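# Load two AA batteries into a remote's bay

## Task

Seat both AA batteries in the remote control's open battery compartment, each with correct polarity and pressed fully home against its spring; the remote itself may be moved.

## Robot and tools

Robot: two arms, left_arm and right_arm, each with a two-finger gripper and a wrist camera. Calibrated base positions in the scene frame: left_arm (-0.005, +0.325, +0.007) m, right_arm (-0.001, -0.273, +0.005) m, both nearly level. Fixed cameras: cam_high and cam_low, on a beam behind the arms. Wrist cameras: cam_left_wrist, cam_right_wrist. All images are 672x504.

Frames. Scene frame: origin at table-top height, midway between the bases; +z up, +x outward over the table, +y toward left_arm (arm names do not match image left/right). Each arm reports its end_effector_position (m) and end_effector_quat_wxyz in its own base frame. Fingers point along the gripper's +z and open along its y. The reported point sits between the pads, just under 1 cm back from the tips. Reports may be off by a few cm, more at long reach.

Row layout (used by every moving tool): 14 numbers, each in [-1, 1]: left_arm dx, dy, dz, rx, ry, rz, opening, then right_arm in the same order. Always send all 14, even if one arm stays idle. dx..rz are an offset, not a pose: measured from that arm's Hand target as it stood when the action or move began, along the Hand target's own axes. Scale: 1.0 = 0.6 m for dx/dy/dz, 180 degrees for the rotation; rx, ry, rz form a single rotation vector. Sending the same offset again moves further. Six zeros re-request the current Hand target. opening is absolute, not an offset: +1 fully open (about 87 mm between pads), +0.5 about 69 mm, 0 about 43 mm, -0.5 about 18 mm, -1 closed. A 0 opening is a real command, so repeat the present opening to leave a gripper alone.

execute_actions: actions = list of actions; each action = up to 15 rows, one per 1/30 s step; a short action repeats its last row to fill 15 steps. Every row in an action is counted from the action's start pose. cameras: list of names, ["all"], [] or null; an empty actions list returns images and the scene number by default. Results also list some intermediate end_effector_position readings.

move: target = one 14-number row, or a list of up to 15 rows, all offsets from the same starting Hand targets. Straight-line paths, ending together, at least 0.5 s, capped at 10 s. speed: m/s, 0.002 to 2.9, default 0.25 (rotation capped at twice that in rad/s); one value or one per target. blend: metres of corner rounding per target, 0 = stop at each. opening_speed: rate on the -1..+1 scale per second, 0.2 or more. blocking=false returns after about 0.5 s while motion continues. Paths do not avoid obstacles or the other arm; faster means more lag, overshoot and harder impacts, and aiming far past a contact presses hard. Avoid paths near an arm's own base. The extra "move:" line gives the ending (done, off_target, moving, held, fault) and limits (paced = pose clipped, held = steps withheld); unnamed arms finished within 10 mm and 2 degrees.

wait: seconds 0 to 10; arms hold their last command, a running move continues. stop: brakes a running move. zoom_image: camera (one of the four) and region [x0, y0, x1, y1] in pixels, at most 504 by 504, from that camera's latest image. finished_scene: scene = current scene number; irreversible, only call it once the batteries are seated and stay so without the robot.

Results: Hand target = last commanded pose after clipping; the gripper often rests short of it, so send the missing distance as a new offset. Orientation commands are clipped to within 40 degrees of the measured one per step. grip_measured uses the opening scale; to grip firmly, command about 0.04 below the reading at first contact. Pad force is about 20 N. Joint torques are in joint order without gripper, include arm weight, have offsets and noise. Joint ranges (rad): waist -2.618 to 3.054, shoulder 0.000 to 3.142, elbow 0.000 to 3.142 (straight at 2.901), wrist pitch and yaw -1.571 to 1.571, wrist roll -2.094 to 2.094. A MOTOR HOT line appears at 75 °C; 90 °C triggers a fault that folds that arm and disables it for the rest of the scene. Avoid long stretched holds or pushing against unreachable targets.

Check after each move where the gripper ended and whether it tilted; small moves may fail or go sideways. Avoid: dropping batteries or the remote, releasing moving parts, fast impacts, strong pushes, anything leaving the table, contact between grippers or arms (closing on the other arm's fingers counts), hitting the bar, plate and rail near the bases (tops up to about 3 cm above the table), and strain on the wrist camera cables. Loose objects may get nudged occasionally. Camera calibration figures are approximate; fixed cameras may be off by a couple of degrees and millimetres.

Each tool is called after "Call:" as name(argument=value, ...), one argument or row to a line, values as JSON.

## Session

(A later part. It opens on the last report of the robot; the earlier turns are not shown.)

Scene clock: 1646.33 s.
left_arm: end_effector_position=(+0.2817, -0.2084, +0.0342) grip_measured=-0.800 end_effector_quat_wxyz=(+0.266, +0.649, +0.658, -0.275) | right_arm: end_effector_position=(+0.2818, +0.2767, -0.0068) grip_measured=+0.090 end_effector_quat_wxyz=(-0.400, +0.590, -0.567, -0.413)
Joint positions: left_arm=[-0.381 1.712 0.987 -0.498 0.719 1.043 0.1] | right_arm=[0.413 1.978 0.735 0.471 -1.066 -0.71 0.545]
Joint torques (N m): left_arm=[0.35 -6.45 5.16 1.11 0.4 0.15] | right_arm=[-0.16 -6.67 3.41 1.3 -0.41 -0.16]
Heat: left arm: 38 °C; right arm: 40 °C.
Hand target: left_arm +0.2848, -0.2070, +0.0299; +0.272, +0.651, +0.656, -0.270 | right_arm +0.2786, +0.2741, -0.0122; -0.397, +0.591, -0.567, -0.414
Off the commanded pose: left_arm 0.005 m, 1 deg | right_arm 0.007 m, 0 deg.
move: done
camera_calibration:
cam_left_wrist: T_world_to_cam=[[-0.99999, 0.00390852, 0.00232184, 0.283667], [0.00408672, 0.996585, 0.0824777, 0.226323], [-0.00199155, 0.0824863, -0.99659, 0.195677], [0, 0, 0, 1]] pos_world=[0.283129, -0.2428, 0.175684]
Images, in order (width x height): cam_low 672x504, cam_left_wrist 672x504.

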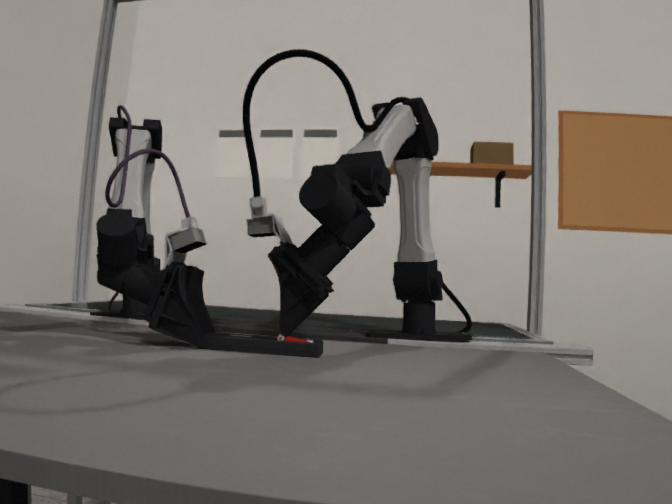

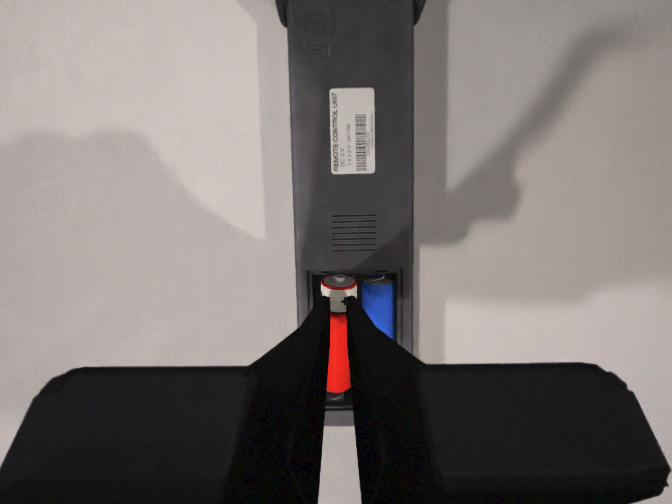

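Call:
move(
  target=[0.0106,0,0.0106,0,0,0,-0.8,0,0,0,0,0,0,0.02],
  speed=0.05,
  cameras=["cam_low","cam_left_wrist"],
)

Call:
zoom_image(
  camera="cam_low",
  region=[250, 310, 330, 370],
)

Call:
zoom_image(
  camera="cam_left_wrist",
  region=[280, 240, 400, 330],
)

Scene clock: 1660.50 s.
left_arm: end_effector_position=(+0.2837, -0.2099, +0.0335) grip_measured=-0.800 end_effector_quat_wxyz=(+0.276, +0.648, +0.654, -0.278) | right_arm: end_effector_position=(+0.2832, +0.2752, -0.0068) grip_measured=+0.090 end_effector_quat_wxyz=(-0.402, +0.588, -0.568, -0.412)
Joint positions: left_arm=[-0.377 1.712 0.974 -0.467 0.733 1.043 0.1] | right_arm=[0.407 1.978 0.735 0.471 -1.066 -0.71 0.545]
Joint torques (N m): left_arm=[-0.05 -5.12 4.52 1.19 0.27 0.17] | right_arm=[0.4 -6.71 3.43 1.31 -0.41 -0.15]
Heat: left arm: 38 °C; right arm: 40 °C.
Hand target: left_arm +0.2848, -0.2070, +0.0210; +0.272, +0.651, +0.656, -0.269 | right_arm +0.2785, +0.2741, -0.0122; -0.397, +0.591, -0.567, -0.414
Off the commanded pose: left_arm 0.013 m, 1 deg | right_arm 0.007 m, 1 deg.
move: off_target (left_arm)
camera_calibration:
cam_left_wrist: T_world_to_cam=[[-0.999945, 0.00425836, -0.00955503, 0.286041], [0.00364192, 0.997967, 0.0636299, 0.228831], [0.00980656, 0.0635916, -0.997928, 0.187895], [0, 0, 0, 1]] pos_world=[0.283349, -0.241532, 0.175678]
Images, in order (width x height): cam_low 672x504, cam_left_wrist 672x504.

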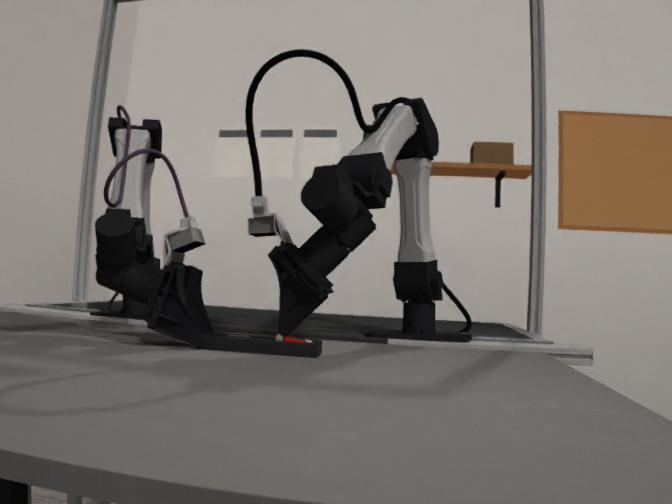

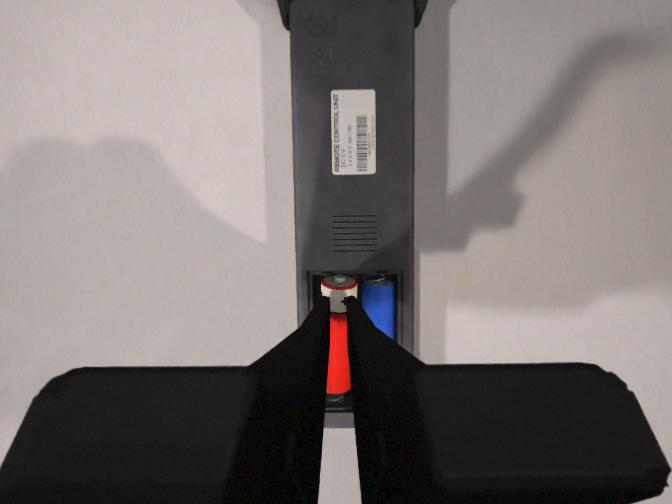

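Scaled by 6.300 from the camera's 672x504 image, which has a finer 960x720 frame.

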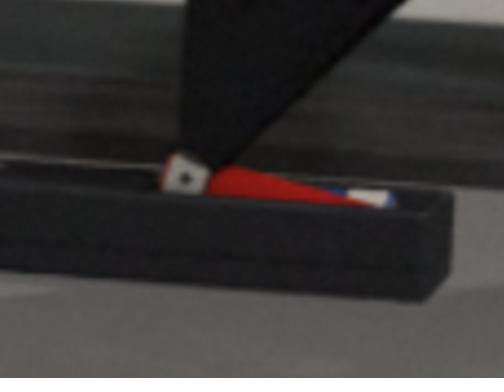

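Scaled by 4.200 from the camera's 672x504 image, which has a finer 960x720 frame.

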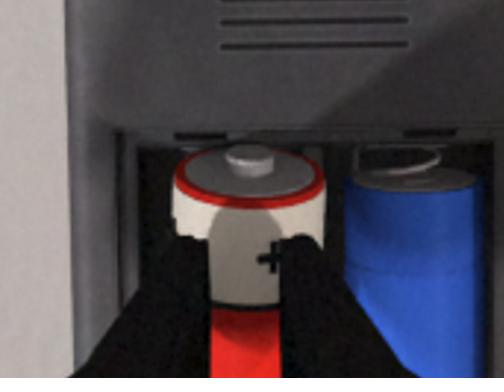

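Call:
move(
  target=[0.0189,-0.003,-0.0047,0,0,0,-0.8,0,0,0,0,0,0,0.02],
  speed=0.05,
  cameras=["cam_low","cam_left_wrist"],
)

Call:
zoom_image(
  camera="cam_low",
  region=[250, 310, 330, 370],
)

Call:
zoom_image(
  camera="cam_left_wrist",
  region=[280, 240, 400, 330],
)

Scene clock: 1682.93 s.
left_arm: end_effector_position=(+0.2840, -0.2081, +0.0327) grip_measured=-0.799 end_effector_quat_wxyz=(+0.289, +0.646, +0.644, -0.289) | right_arm: end_effector_position=(+0.2832, +0.2752, -0.0068) grip_measured=+0.090 end_effector_quat_wxyz=(-0.402, +0.588, -0.568, -0.412)
Joint positions: left_arm=[-0.353 1.712 0.952 -0.442 0.777 1.069 0.1] | right_arm=[0.407 1.978 0.735 0.471 -1.066 -0.71 0.545]
Joint torques (N m): left_arm=[0.4 -5.22 3.97 0.92 -0.05 0.27] | right_arm=[0.31 -6.75 3.32 1.3 -0.42 -0.14]
Heat: left arm: 37 °C; right arm: 40 °C.
Hand target: left_arm +0.2829, -0.1971, +0.0150; +0.272, +0.651, +0.656, -0.270 | right_arm +0.2785, +0.2741, -0.0122; -0.397, +0.591, -0.567, -0.414
Off the commanded pose: left_arm 0.021 m, 3 deg | right_arm 0.007 m, 1 deg.
move: off_target (left_arm)
camera_calibration:
cam_left_wrist: T_world_to_cam=[[-0.999776, 0.0132224, -0.0165226, 0.288402], [0.0128143, 0.999616, 0.0245664, 0.226164], [0.0168411, 0.0243491, -0.999562, 0.176843], [0, 0, 0, 1]] pos_world=[0.282461, -0.234196, 0.175975]
Images, in order (width x height): cam_low 672x504, cam_left_wrist 672x504.

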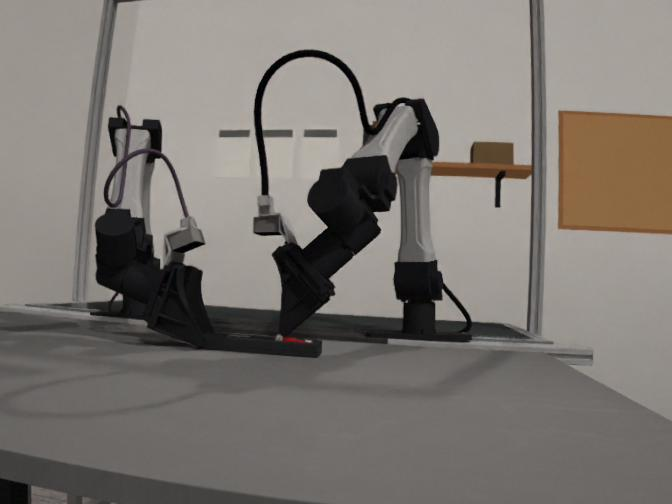

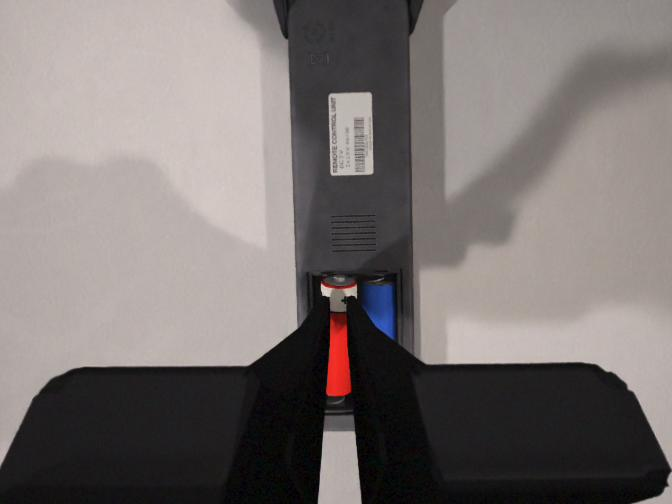

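Scaled by 6.300 from the camera's 672x504 image, which has a finer 960x720 frame.

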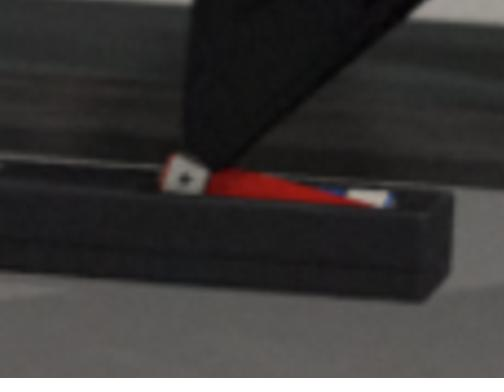

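Scaled by 4.200 from the camera's 672x504 image, which has a finer 960x720 frame.

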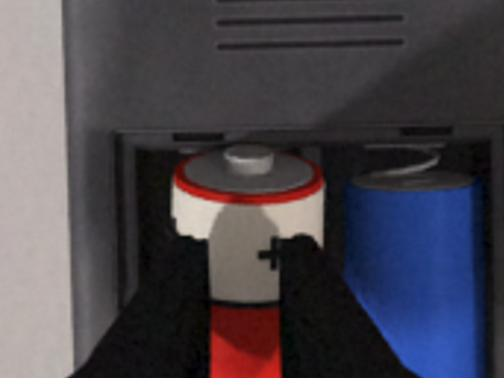

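Call:
move(
  target=[0.0141,0,-0.0047,0,0,0,-0.8,0,0,0,0,0,0,0.02],
  speed=0.05,
  cameras=["cam_low","cam_left_wrist"],
)

Call:
zoom_image(
  camera="cam_low",
  region=[250, 310, 330, 370],
)

Call:
zoom_image(
  camera="cam_left_wrist",
  region=[280, 240, 400, 330],
)

Scene clock: 1690.60 s.
left_arm: end_effector_position=(+0.2845, -0.2063, +0.0327) grip_measured=-0.799 end_effector_quat_wxyz=(+0.300, +0.649, +0.633, -0.295) | right_arm: end_effector_position=(+0.2832, +0.2752, -0.0068) grip_measured=+0.090 end_effector_quat_wxyz=(-0.402, +0.588, -0.568, -0.412)
Joint positions: left_arm=[-0.336 1.712 0.94 -0.433 0.807 1.103 0.1] | right_arm=[0.407 1.978 0.735 0.471 -1.066 -0.71 0.545]
Joint torques (N m): left_arm=[1.09 -5.05 3.93 0.74 -0.26 0.26] | right_arm=[0.34 -6.68 3.38 1.3 -0.39 -0.15]
Heat: left arm: 37 °C; right arm: 40 °C.
Hand target: left_arm +0.2829, -0.1891, +0.0110; +0.272, +0.651, +0.656, -0.270 | right_arm +0.2785, +0.2741, -0.0122; -0.397, +0.591, -0.567, -0.414
Off the commanded pose: left_arm 0.028 m, 5 deg | right_arm 0.007 m, 1 deg.
move: off_target (left_arm)
camera_calibration:
cam_left_wrist: T_world_to_cam=[[-0.999152, 0.0277373, -0.0304195, 0.292158], [0.027765, 0.999614, -0.000485879, 0.22094], [0.0303943, -0.00133006, -0.999537, 0.167554], [0, 0, 0, 1]] pos_world=[0.280684, -0.228735, 0.176471]
Images, in order (width x height): cam_low 672x504, cam_left_wrist 672x504.

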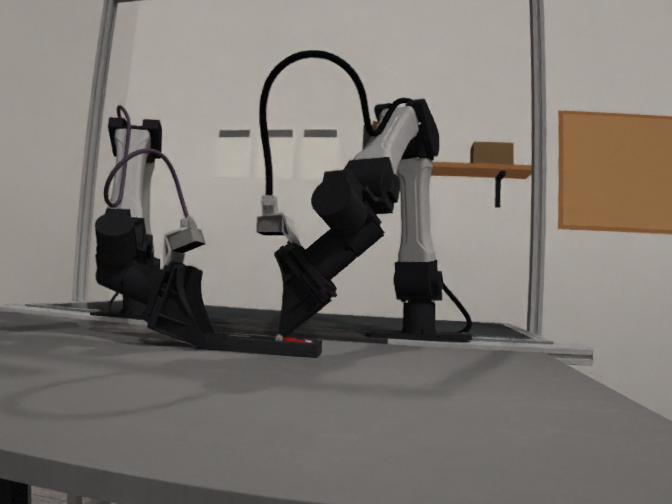

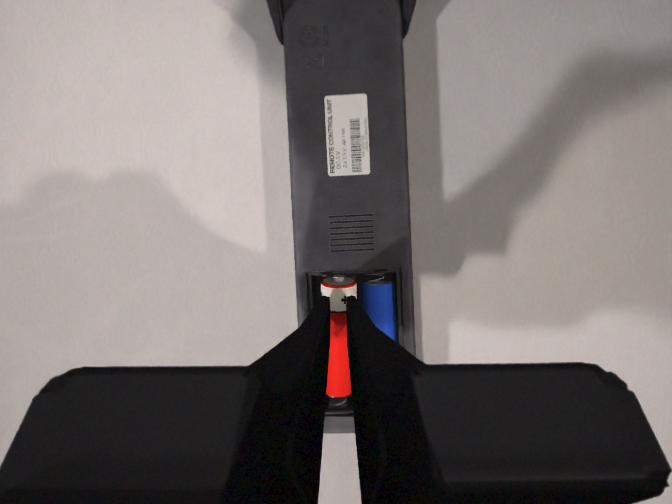

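Scaled by 6.300 from the camera's 672x504 image, which has a finer 960x720 frame.

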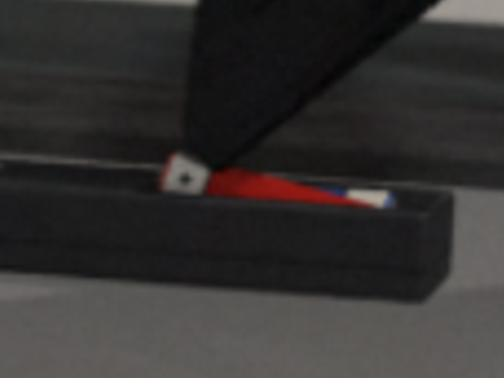

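Scaled by 4.200 from the camera's 672x504 image, which has a finer 960x720 frame.

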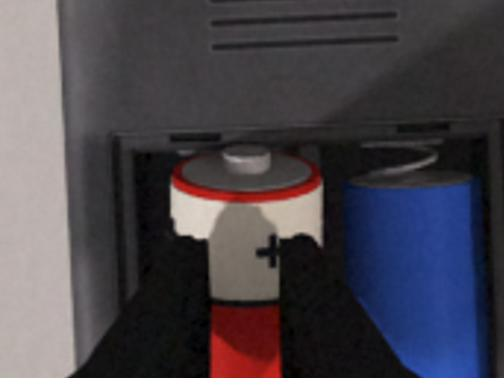

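Call:
move(
  target=[0.0165,0,-0.0071,0,0,0,-0.8,0,0,0,0,0,0,0.02],
  speed=0.05,
  cameras=["cam_low","cam_left_wrist"],
)

Call:
zoom_image(
  camera="cam_low",
  region=[250, 310, 330, 370],
)

Call:
zoom_image(
  camera="cam_left_wrist",
  region=[280, 240, 400, 330],
)

Scene clock: 1697.40 s.
left_arm: end_effector_position=(+0.2849, -0.2005, +0.0315) grip_measured=-0.799 end_effector_quat_wxyz=(+0.308, +0.650, +0.627, -0.300) | right_arm: end_effector_position=(+0.2832, +0.2752, -0.0068) grip_measured=+0.090 end_effector_quat_wxyz=(-0.402, +0.588, -0.568, -0.412)
Joint positions: left_arm=[-0.308 1.712 0.926 -0.433 0.835 1.141 0.1] | right_arm=[0.407 1.978 0.735 0.471 -1.066 -0.71 0.545]
Joint torques (N m): left_arm=[1.4 -4.92 4.12 0.56 -0.43 0.29] | right_arm=[0.29 -6.71 3.36 1.31 -0.41 -0.15]
Heat: left arm: 37 °C; right arm: 41 °C.
Hand target: left_arm +0.2827, -0.1791, +0.0070; +0.272, +0.651, +0.656, -0.270 | right_arm +0.2785, +0.2741, -0.0122; -0.397, +0.591, -0.567, -0.414
Off the commanded pose: left_arm 0.033 m, 6 deg | right_arm 0.007 m, 1 deg.
move: off_target (left_arm)
camera_calibration:
cam_left_wrist: T_world_to_cam=[[-0.998676, 0.0335982, -0.0389579, 0.293661], [0.0344365, 0.999185, -0.0210509, 0.213755], [0.0382189, -0.0223646, -0.999019, 0.159986], [0, 0, 0, 1]] pos_world=[0.279797, -0.219869, 0.175769]
Images, in order (width x height): cam_low 672x504, cam_left_wrist 672x504.

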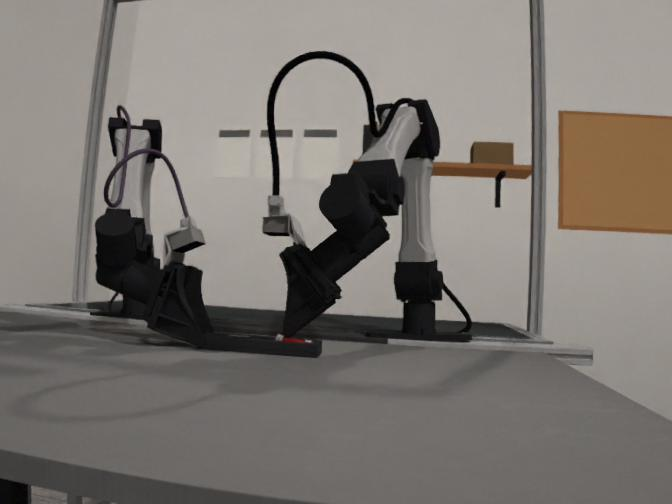

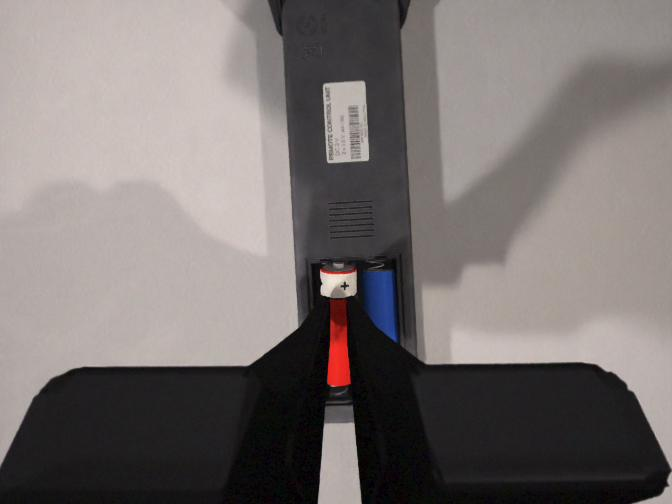

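Scaled by 6.300 from the camera's 672x504 image, which has a finer 960x720 frame.

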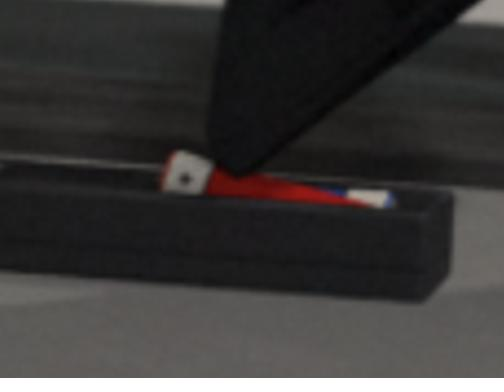

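Scaled by 4.200 from the camera's 672x504 image, which has a finer 960x720 frame.

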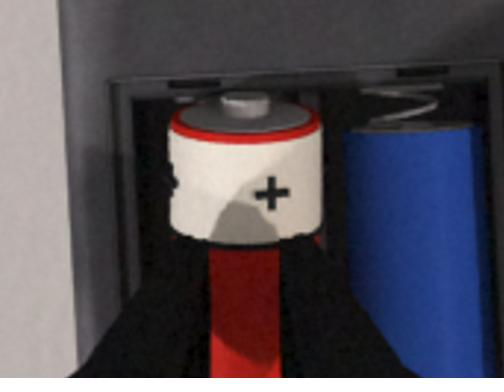

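Call:
move(
  target=[-0.08,0.005,-0.026,0,0,0,-0.8,0,0,0,0,0,0,0.02],
  speed=0.07,
)

Scene clock: 1725.47 s.
left_arm: end_effector_position=(+0.2780, -0.1997, +0.0354) grip_measured=-0.800 end_effector_quat_wxyz=(+0.254, +0.647, +0.662, -0.281) | right_arm: end_effector_position=(+0.2832, +0.2752, -0.0068) grip_measured=+0.090 end_effector_quat_wxyz=(-0.402, +0.588, -0.568, -0.412)
Joint positions: left_arm=[-0.358 1.712 1.001 -0.562 0.729 1.075 0.1] | right_arm=[0.407 1.978 0.735 0.471 -1.066 -0.71 0.545]
Joint torques (N m): left_arm=[-0.31 -9.47 8.87 0.63 0.37 0.03] | right_arm=[0.27 -6.67 3.34 1.3 -0.41 -0.15]
Heat: left arm: 36 °C; right arm: 41 °C.
Hand target: left_arm +0.2859, -0.2019, +0.0519; +0.272, +0.651, +0.656, -0.270 | right_arm +0.2785, +0.2741, -0.0122; -0.397, +0.591, -0.567, -0.414
Off the commanded pose: left_arm 0.018 m, 3 deg | right_arm 0.007 m, 1 deg.
move: off_target (left_arm)

Call:
move(
  target=[
    [-0.0147,0,-0.0147,0,0,0,-0.8,0,0,0,0,0,0,0.02],
    [-0.0471,0.003,0.0177,0,0,0,-0.8,0,0,0,0,0,0,0.02],
  ],
  speed=0.07,
  cameras=["cam_low","cam_left_wrist"],
)

Call:
zoom_image(
  camera="cam_low",
  region=[250, 310, 330, 370],
)

Call:
zoom_image(
  camera="cam_left_wrist",
  region=[240, 250, 400, 410],
)

Scene clock: 1732.80 s.
left_arm: end_effector_position=(+0.2749, -0.2243, +0.0554) grip_measured=-0.800 end_effector_quat_wxyz=(+0.250, +0.648, +0.663, -0.281) | right_arm: end_effector_position=(+0.2832, +0.2752, -0.0068) grip_measured=+0.090 end_effector_quat_wxyz=(-0.402, +0.588, -0.568, -0.412)
Joint positions: left_arm=[-0.437 1.695 1.065 -0.587 0.701 0.98 0.1] | right_arm=[0.407 1.978 0.735 0.471 -1.066 -0.71 0.545]
Joint torques (N m): left_arm=[-0.21 -7.25 9.1 1.1 0.34 0.02] | right_arm=[0.35 -6.71 3.32 1.31 -0.41 -0.13]
Heat: left arm: 37 °C; right arm: 41 °C.
Hand target: left_arm +0.2880, -0.2294, +0.0645; +0.272, +0.651, +0.656, -0.270 | right_arm +0.2785, +0.2741, -0.0122; -0.397, +0.591, -0.567, -0.414
Off the commanded pose: left_arm 0.017 m, 3 deg | right_arm 0.007 m, 1 deg.
move: off_target (left_arm)
camera_calibration:
cam_left_wrist: T_world_to_cam=[[-0.999354, 0.00836137, 0.0349407, 0.275817], [0.0117116, 0.995234, 0.0968083, 0.237249], [-0.0339647, 0.097155, -0.99469, 0.230025], [0, 0, 0, 1]] pos_world=[0.280674, -0.260773, 0.196199]
Images, in order (width x height): cam_low 672x504, cam_left_wrist 672x504.

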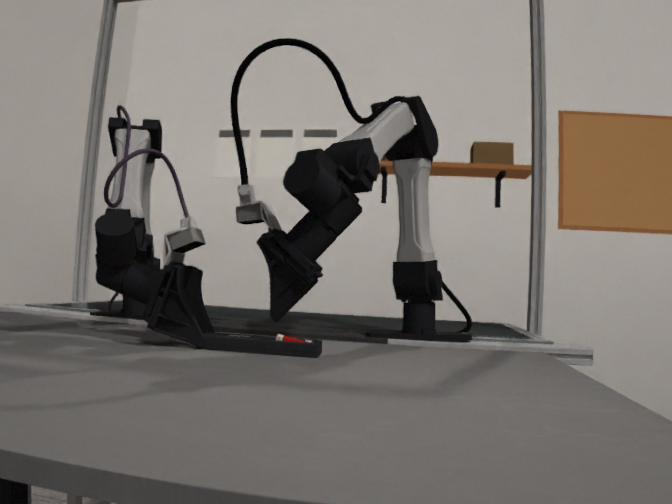

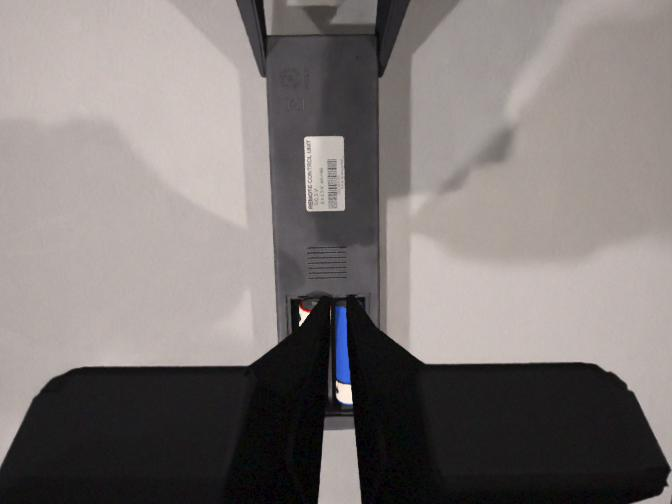

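Scaled by 6.300 from the camera's 672x504 image, which has a finer 960x720 frame.

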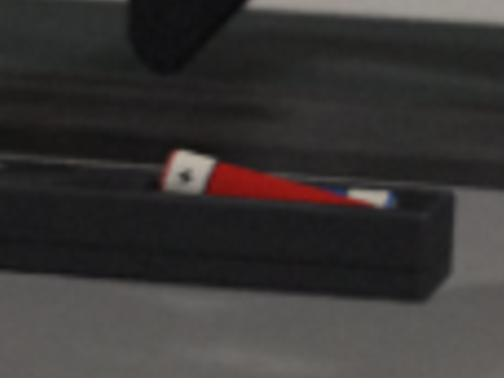

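Scaled by 3.150 from the camera's 672x504 image, which has a finer 960x720 frame.

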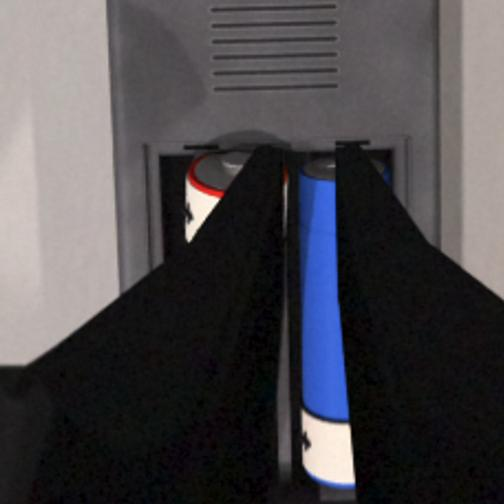

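Call:
move(
  target=[0.0212,0.0025,0.0424,0,0,0,-0.8,0,0,0,0,0,0,0.02],
  speed=0.07,
  cameras=["cam_low","cam_left_wrist"],
)

Call:
zoom_image(
  camera="cam_low",
  region=[250, 310, 330, 370],
)

Call:
zoom_image(
  camera="cam_left_wrist",
  region=[240, 250, 400, 410],
)

Scene clock: 1742.47 s.
left_arm: end_effector_position=(+0.2856, -0.2369, +0.0416) grip_measured=-0.800 end_effector_quat_wxyz=(+0.268, +0.650, +0.656, -0.274) | right_arm: end_effector_position=(+0.2832, +0.2752, -0.0068) grip_measured=+0.090 end_effector_quat_wxyz=(-0.402, +0.588, -0.568, -0.412)
Joint positions: left_arm=[-0.459 1.738 1.042 -0.461 0.691 0.953 0.1] | right_arm=[0.407 1.978 0.735 0.471 -1.066 -0.71 0.545]
Joint torques (N m): left_arm=[-0.34 -6.15 6.43 1.2 0.34 0.04] | right_arm=[0.38 -6.64 3.34 1.31 -0.42 -0.15]
Heat: left arm: 37 °C; right arm: 41 °C.
Hand target: left_arm +0.2896, -0.2383, +0.0375; +0.272, +0.651, +0.656, -0.269 | right_arm +0.2785, +0.2741, -0.0122; -0.397, +0.591, -0.567, -0.414
Off the commanded pose: left_arm 0.006 m, 1 deg | right_arm 0.007 m, 1 deg.
move: done
camera_calibration:
cam_left_wrist: T_world_to_cam=[[-0.999964, 0.00733316, -0.00434521, 0.288712], [0.00696111, 0.996754, 0.0802021, 0.253341], [0.00491924, 0.080169, -0.996769, 0.202901], [0, 0, 0, 1]] pos_world=[0.28594, -0.270902, 0.183182]
Images, in order (width x height): cam_low 672x504, cam_left_wrist 672x504.

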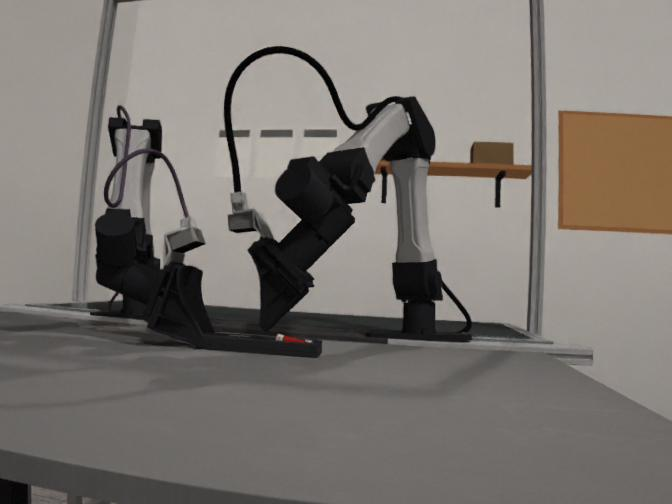

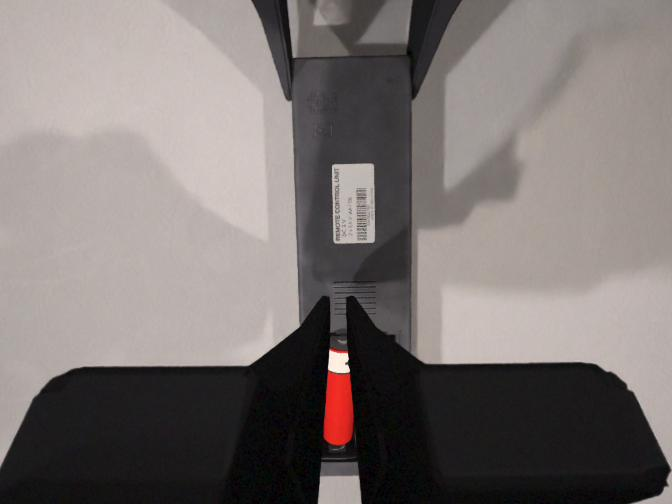

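Scaled by 6.300 from the camera's 672x504 image, which has a finer 960x720 frame.

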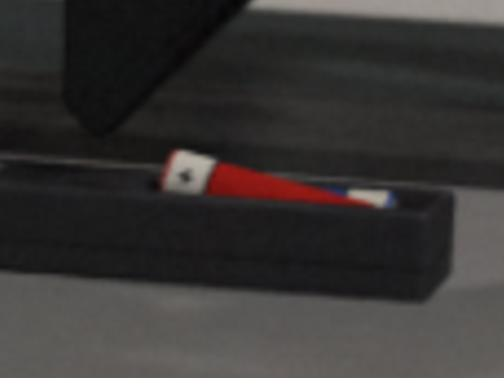

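Scaled by 3.150 from the camera's 672x504 image, which has a finer 960x720 frame.

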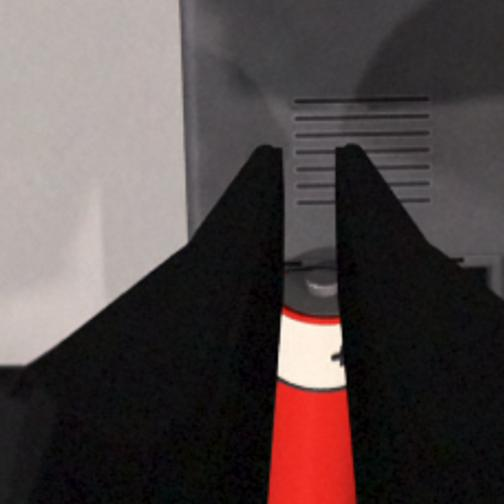

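Call:
move(
  target=[
    [0.0106,-0.0033,0.0059,0,0,0,-0.8,0,0,0,0,0,0,0.02],
    [0.0248,-0.0033,-0.0083,0,0,0,-0.8,0,0,0,0,0,0,0.02],
  ],
  speed=0.05,
  cameras=["cam_low","cam_left_wrist"],
)

Call:
zoom_image(
  camera="cam_low",
  region=[250, 310, 330, 370],
)

Call:
zoom_image(
  camera="cam_left_wrist",
  region=[240, 290, 400, 450],
)

Scene clock: 1751.73 s.
left_arm: end_effector_position=(+0.2865, -0.2261, +0.0323) grip_measured=-0.800 end_effector_quat_wxyz=(+0.270, +0.649, +0.658, -0.269) | right_arm: end_effector_position=(+0.2832, +0.2752, -0.0068) grip_measured=+0.090 end_effector_quat_wxyz=(-0.402, +0.588, -0.568, -0.412)
Joint positions: left_arm=[-0.432 1.738 1.003 -0.435 0.692 0.978 0.1] | right_arm=[0.407 1.978 0.735 0.471 -1.066 -0.71 0.545]
Joint torques (N m): left_arm=[0.58 -6.8 6.16 0.95 0.47 0.21] | right_arm=[0.29 -6.64 3.33 1.29 -0.4 -0.15]
Heat: left arm: 38 °C; right arm: 41 °C.
Hand target: left_arm +0.2874, -0.2244, +0.0305; +0.272, +0.651, +0.656, -0.270 | right_arm +0.2785, +0.2741, -0.0122; -0.397, +0.591, -0.567, -0.414
Off the commanded pose: left_arm 0.003 m, 0 deg | right_arm 0.007 m, 1 deg.
move: done
camera_calibration:
cam_left_wrist: T_world_to_cam=[[-0.999943, -0.00187679, -0.0104793, 0.287564], [-0.0027598, 0.996386, 0.0848945, 0.246], [0.0102821, 0.0849186, -0.996335, 0.192255], [0, 0, 0, 1]] pos_world=[0.28625, -0.260898, 0.17368]
Images, in order (width x height): cam_low 672x504, cam_left_wrist 672x504.

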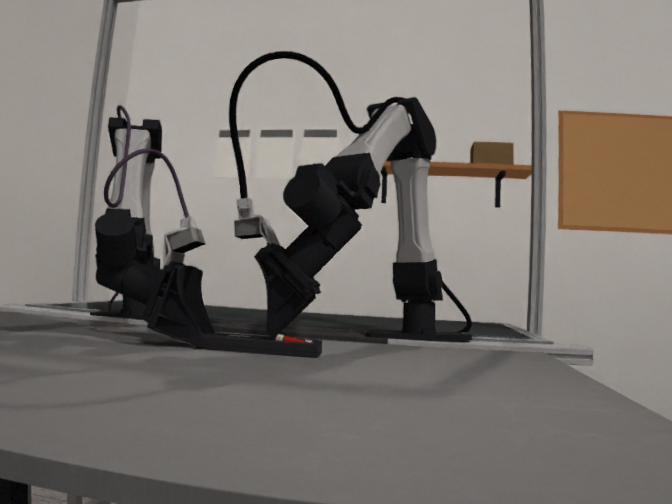

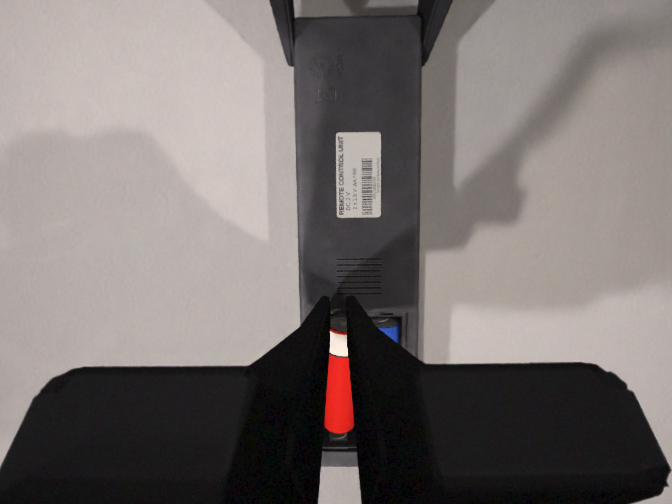

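Scaled by 6.300 from the camera's 672x504 image, which has a finer 960x720 frame.

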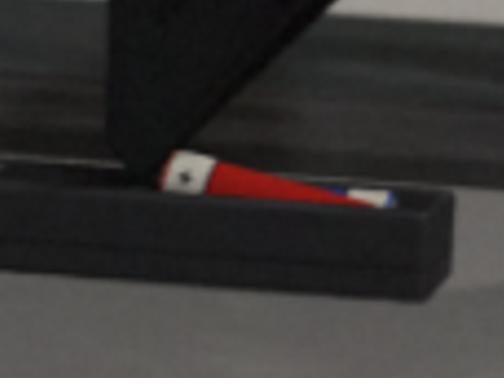

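Scaled by 3.150 from the camera's 672x504 image, which has a finer 960x720 frame.

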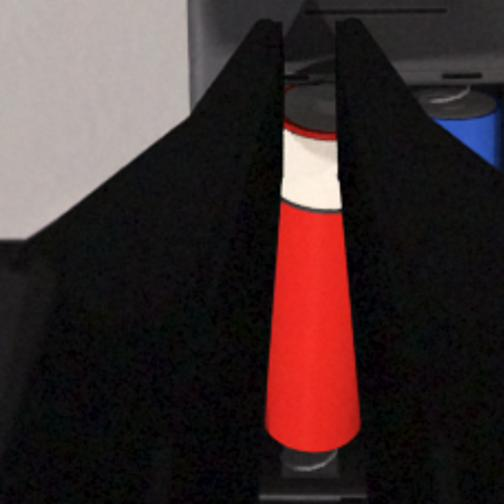

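Call:
move(
  target=[-0.0012,-0.0083,0.0012,0,0,0,-0.8,0,0,0,0,0,0,0.02],
  speed=0.05,
  cameras=["cam_left_wrist"],
)

Call:
zoom_image(
  camera="cam_left_wrist",
  region=[240, 290, 400, 450],
)

Scene clock: 1757.20 s.
left_arm: end_effector_position=(+0.2838, -0.2263, +0.0304) grip_measured=-0.800 end_effector_quat_wxyz=(+0.269, +0.648, +0.657, -0.274) | right_arm: end_effector_position=(+0.2832, +0.2752, -0.0068) grip_measured=+0.090 end_effector_quat_wxyz=(-0.402, +0.588, -0.568, -0.412)
Joint positions: left_arm=[-0.432 1.738 0.993 -0.429 0.7 0.978 0.1] | right_arm=[0.407 1.978 0.735 0.471 -1.066 -0.71 0.545]
Joint torques (N m): left_arm=[-0.32 -7.94 5.27 0.97 0.36 0.1] | right_arm=[0.31 -6.69 3.34 1.31 -0.41 -0.15]
Heat: left arm: 38 °C; right arm: 41 °C.
Hand target: left_arm +0.2824, -0.2254, +0.0304; +0.272, +0.651, +0.656, -0.270 | right_arm +0.2785, +0.2741, -0.0122; -0.397, +0.591, -0.567, -0.414
Off the commanded pose: left_arm 0.002 m, 1 deg | right_arm 0.007 m, 1 deg.
move: done
camera_calibration:
cam_left_wrist: T_world_to_cam=[[-0.99999, 0.00150231, -0.00419067, 0.285448], [0.00116307, 0.99681, 0.0798086, 0.245418], [0.0042972, 0.0798029, -0.996801, 0.190983], [0, 0, 0, 1]] pos_world=[0.28434, -0.260305, 0.171982]
Images, in order (width x height): cam_left_wrist 672x504.

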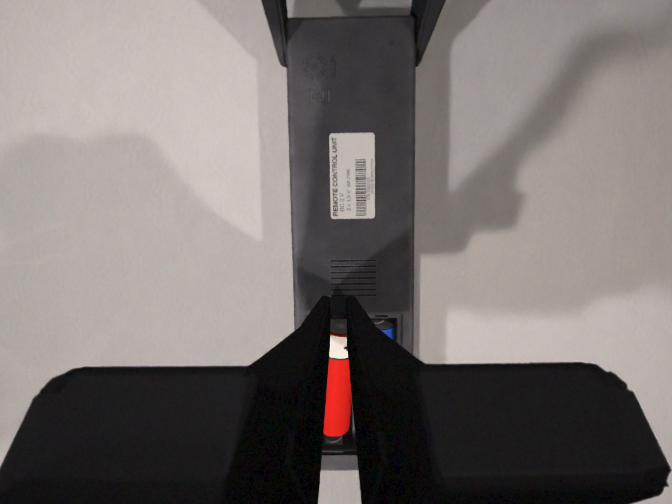

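Scaled by 3.150 from the camera's 672x504 image, which has a finer 960x720 frame.

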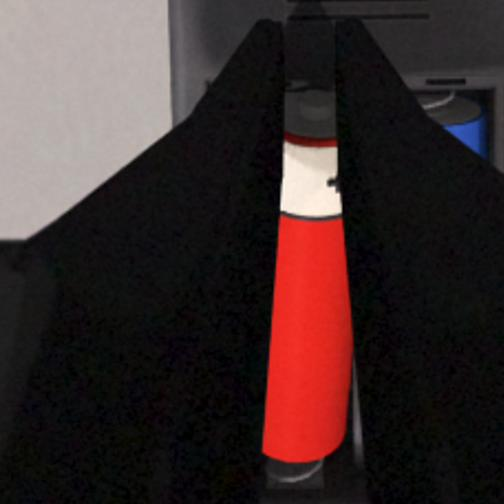

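Call:
move(
  target=[0.0224,0,-0.013,0,0,0,-0.8,0,0,0,0,0,0,0.02],
  speed=0.05,
  cameras=["cam_low","cam_left_wrist"],
)

Call:
zoom_image(
  camera="cam_low",
  region=[250, 310, 330, 370],
)

Call:
zoom_image(
  camera="cam_left_wrist",
  region=[240, 290, 400, 450],
)

Scene clock: 1762.90 s.
left_arm: end_effector_position=(+0.2826, -0.2239, +0.0298) grip_measured=-0.800 end_effector_quat_wxyz=(+0.280, +0.651, +0.644, -0.288) | right_arm: end_effector_position=(+0.2832, +0.2752, -0.0068) grip_measured=+0.090 end_effector_quat_wxyz=(-0.402, +0.588, -0.568, -0.412)
Joint positions: left_arm=[-0.408 1.738 0.974 -0.418 0.749 1.02 0.1] | right_arm=[0.407 1.978 0.735 0.471 -1.066 -0.71 0.545]
Joint torques (N m): left_arm=[1.42 -8.44 4.85 0.66 0.05 0.2] | right_arm=[0.36 -6.74 3.4 1.29 -0.41 -0.15]
Heat: left arm: 39 °C; right arm: 41 °C.
Hand target: left_arm +0.2823, -0.2104, +0.0264; +0.272, +0.651, +0.656, -0.270 | right_arm +0.2785, +0.2741, -0.0122; -0.397, +0.591, -0.567, -0.414
Off the commanded pose: left_arm 0.014 m, 3 deg | right_arm 0.007 m, 1 deg.
move: off_target (left_arm)
camera_calibration:
cam_left_wrist: T_world_to_cam=[[-0.999655, 0.0247319, -0.00886758, 0.289525], [0.0243435, 0.998841, 0.0415136, 0.238145], [0.00988402, 0.0412834, -0.999099, 0.180059], [0, 0, 0, 1]] pos_world=[0.281848, -0.252463, 0.172578]
Images, in order (width x height): cam_low 672x504, cam_left_wrist 672x504.

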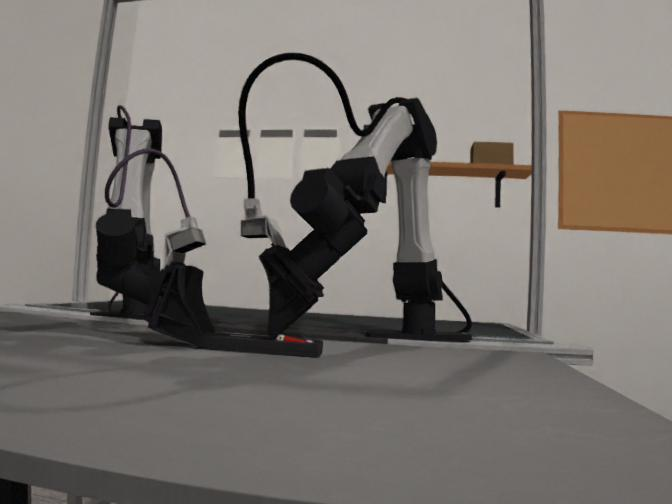

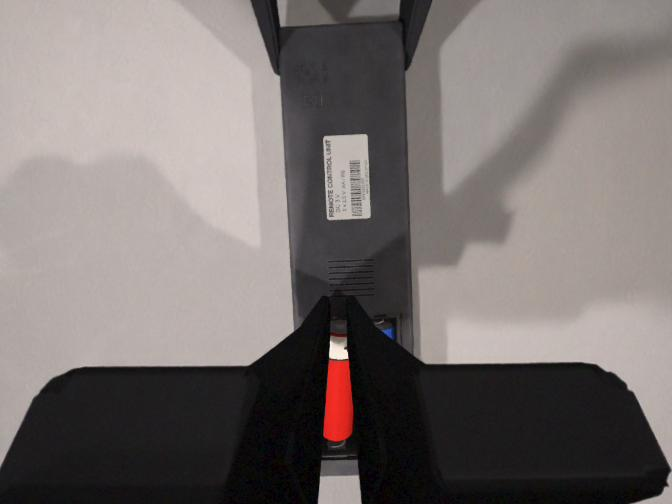

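Scaled by 6.300 from the camera's 672x504 image, which has a finer 960x720 frame.

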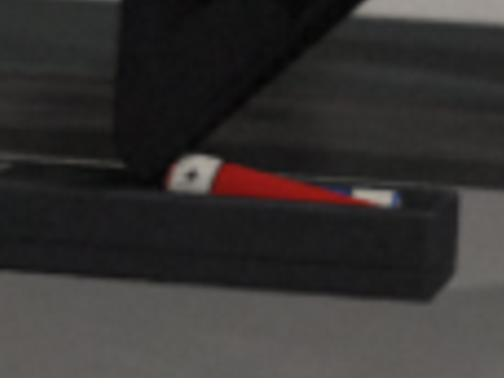

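Scaled by 3.150 from the camera's 672x504 image, which has a finer 960x720 frame.

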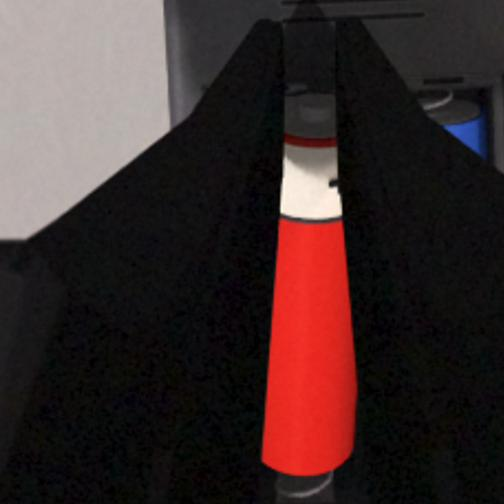

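Call:
move(
  target=[0.0094,0,-0.0094,0,0,0,-0.8,0.0022,0.0003,-0.0063,0,0,0,0.02],
  speed=0.05,
  cameras=["cam_low","cam_left_wrist"],
)

Call:
zoom_image(
  camera="cam_low",
  region=[250, 310, 330, 370],
)

Call:
zoom_image(
  camera="cam_left_wrist",
  region=[240, 290, 400, 450],
)

Scene clock: 1768.73 s.
left_arm: end_effector_position=(+0.2818, -0.2225, +0.0305) grip_measured=-0.800 end_effector_quat_wxyz=(+0.286, +0.653, +0.635, -0.297) | right_arm: end_effector_position=(+0.2834, +0.2753, -0.0067) grip_measured=+0.090 end_effector_quat_wxyz=(-0.403, +0.591, -0.565, -0.411)
Joint positions: left_arm=[-0.392 1.738 0.967 -0.418 0.781 1.047 0.1] | right_arm=[0.407 1.978 0.735 0.471 -1.068 -0.72 0.545]
Joint torques (N m): left_arm=[2.22 -8.94 4.85 0.43 -0.15 0.24] | right_arm=[-0.64 -7.12 3.03 1.16 -0.47 -0.23]
Heat: left arm: 39 °C; right arm: 41 °C.
Hand target: left_arm +0.2823, -0.2025, +0.0265; +0.272, +0.651, +0.656, -0.270 | right_arm +0.2785, +0.2701, -0.0121; -0.397, +0.591, -0.567, -0.414
Off the commanded pose: left_arm 0.021 m, 4 deg | right_arm 0.009 m, 1 deg.
move: off_target (left_arm)
camera_calibration:
cam_left_wrist: T_world_to_cam=[[-0.999191, 0.0387209, -0.0109011, 0.291703], [0.0385366, 0.999119, 0.0166427, 0.233581], [0.0115359, 0.0162091, -0.999802, 0.174619], [0, 0, 0, 1]] pos_world=[0.280451, -0.247501, 0.173877]
Images, in order (width x height): cam_low 672x504, cam_left_wrist 672x504.

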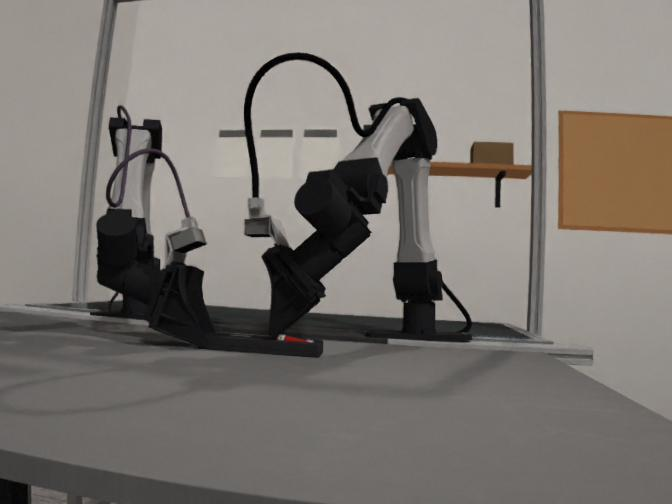

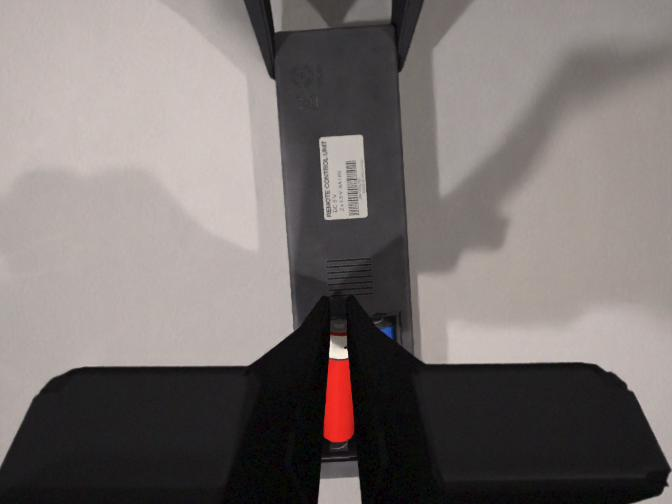

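Scaled by 6.300 from the camera's 672x504 image, which has a finer 960x720 frame.

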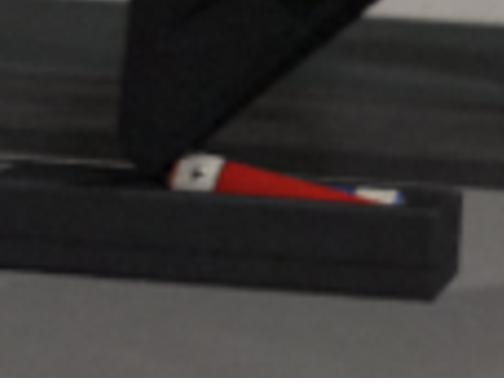

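Scaled by 3.150 from the camera's 672x504 image, which has a finer 960x720 frame.

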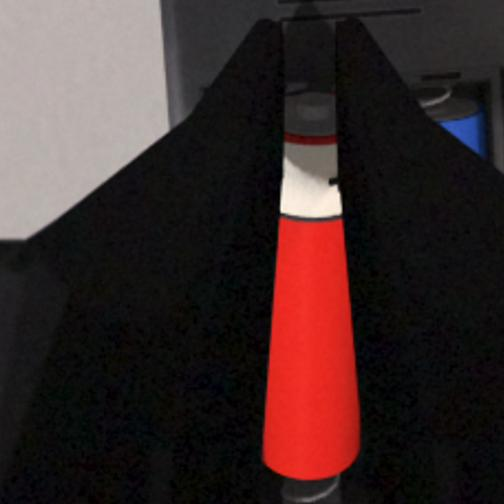

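Call:
move(
  target=[0.0094,0,-0.0094,0,0,0,-0.8,0,0,0,0,0,0,0.02],
  speed=0.05,
  cameras=["cam_low","cam_left_wrist"],
)

Call:
zoom_image(
  camera="cam_low",
  region=[250, 310, 330, 370],
)

Call:
zoom_image(
  camera="cam_left_wrist",
  region=[240, 290, 400, 450],
)

Scene clock: 1773.50 s.
left_arm: end_effector_position=(+0.2820, -0.2181, +0.0336) grip_measured=-0.800 end_effector_quat_wxyz=(+0.293, +0.653, +0.630, -0.303) | right_arm: end_effector_position=(+0.2834, +0.2753, -0.0067) grip_measured=+0.090 end_effector_quat_wxyz=(-0.403, +0.591, -0.565, -0.411)
Joint positions: left_arm=[-0.37 1.728 0.962 -0.432 0.806 1.077 0.1] | right_arm=[0.407 1.978 0.735 0.471 -1.068 -0.72 0.545]
Joint torques (N m): left_arm=[2.5 -8.62 4.86 0.32 -0.32 0.25] | right_arm=[-0.57 -7.12 2.99 1.14 -0.47 -0.21]
Heat: left arm: 40 °C; right arm: 41 °C.
Hand target: left_arm +0.2822, -0.1944, +0.0263; +0.272, +0.651, +0.656, -0.270 | right_arm +0.2785, +0.2701, -0.0121; -0.397, +0.591, -0.567, -0.414
Off the commanded pose: left_arm 0.025 m, 5 deg | right_arm 0.009 m, 1 deg.
move: off_target (left_arm)
camera_calibration:
cam_left_wrist: T_world_to_cam=[[-0.998836, 0.0451717, -0.016893, 0.293284], [0.0452213, 0.998974, -0.00256584, 0.22779], [0.0167597, -0.00332678, -0.999854, 0.171961], [0, 0, 0, 1]] pos_world=[0.279759, -0.240232, 0.177475]
Images, in order (width x height): cam_low 672x504, cam_left_wrist 672x504.

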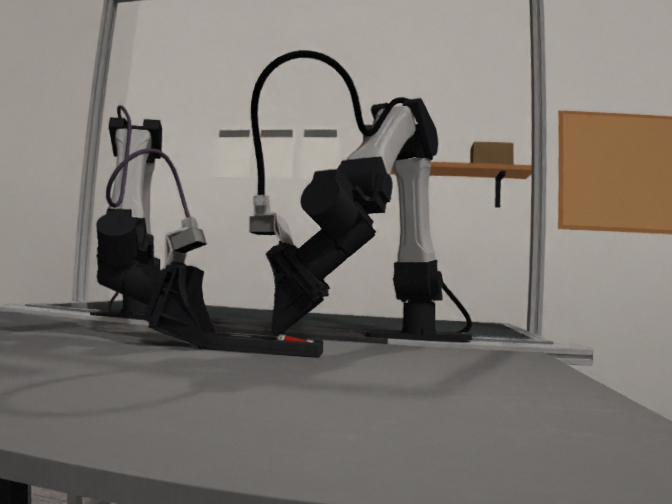

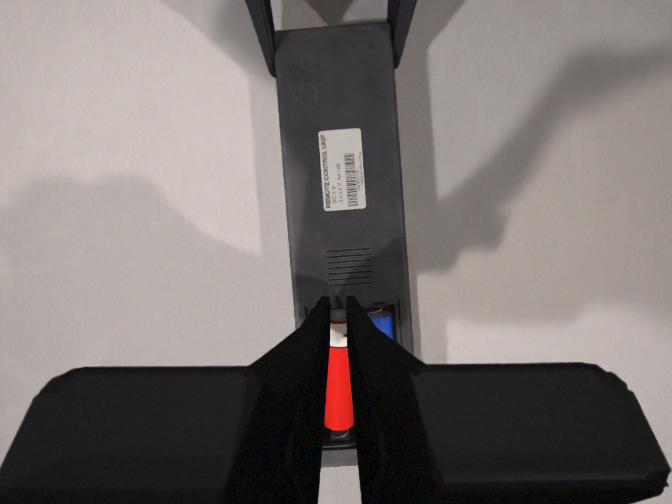

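Scaled by 6.300 from the camera's 672x504 image, which has a finer 960x720 frame.

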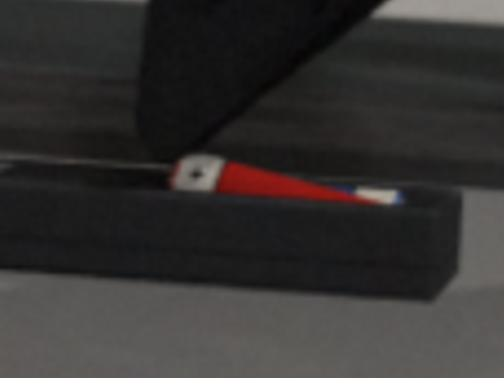

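Scaled by 3.150 from the camera's 672x504 image, which has a finer 960x720 frame.

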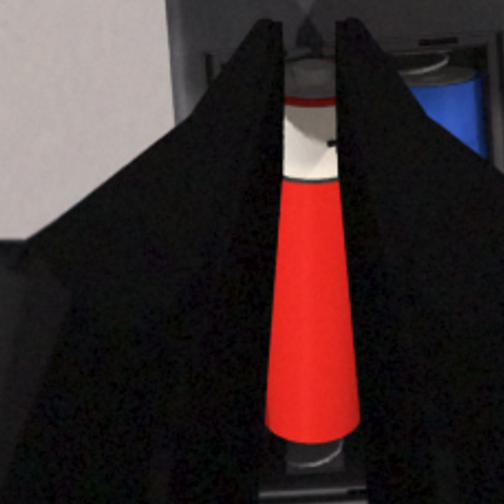

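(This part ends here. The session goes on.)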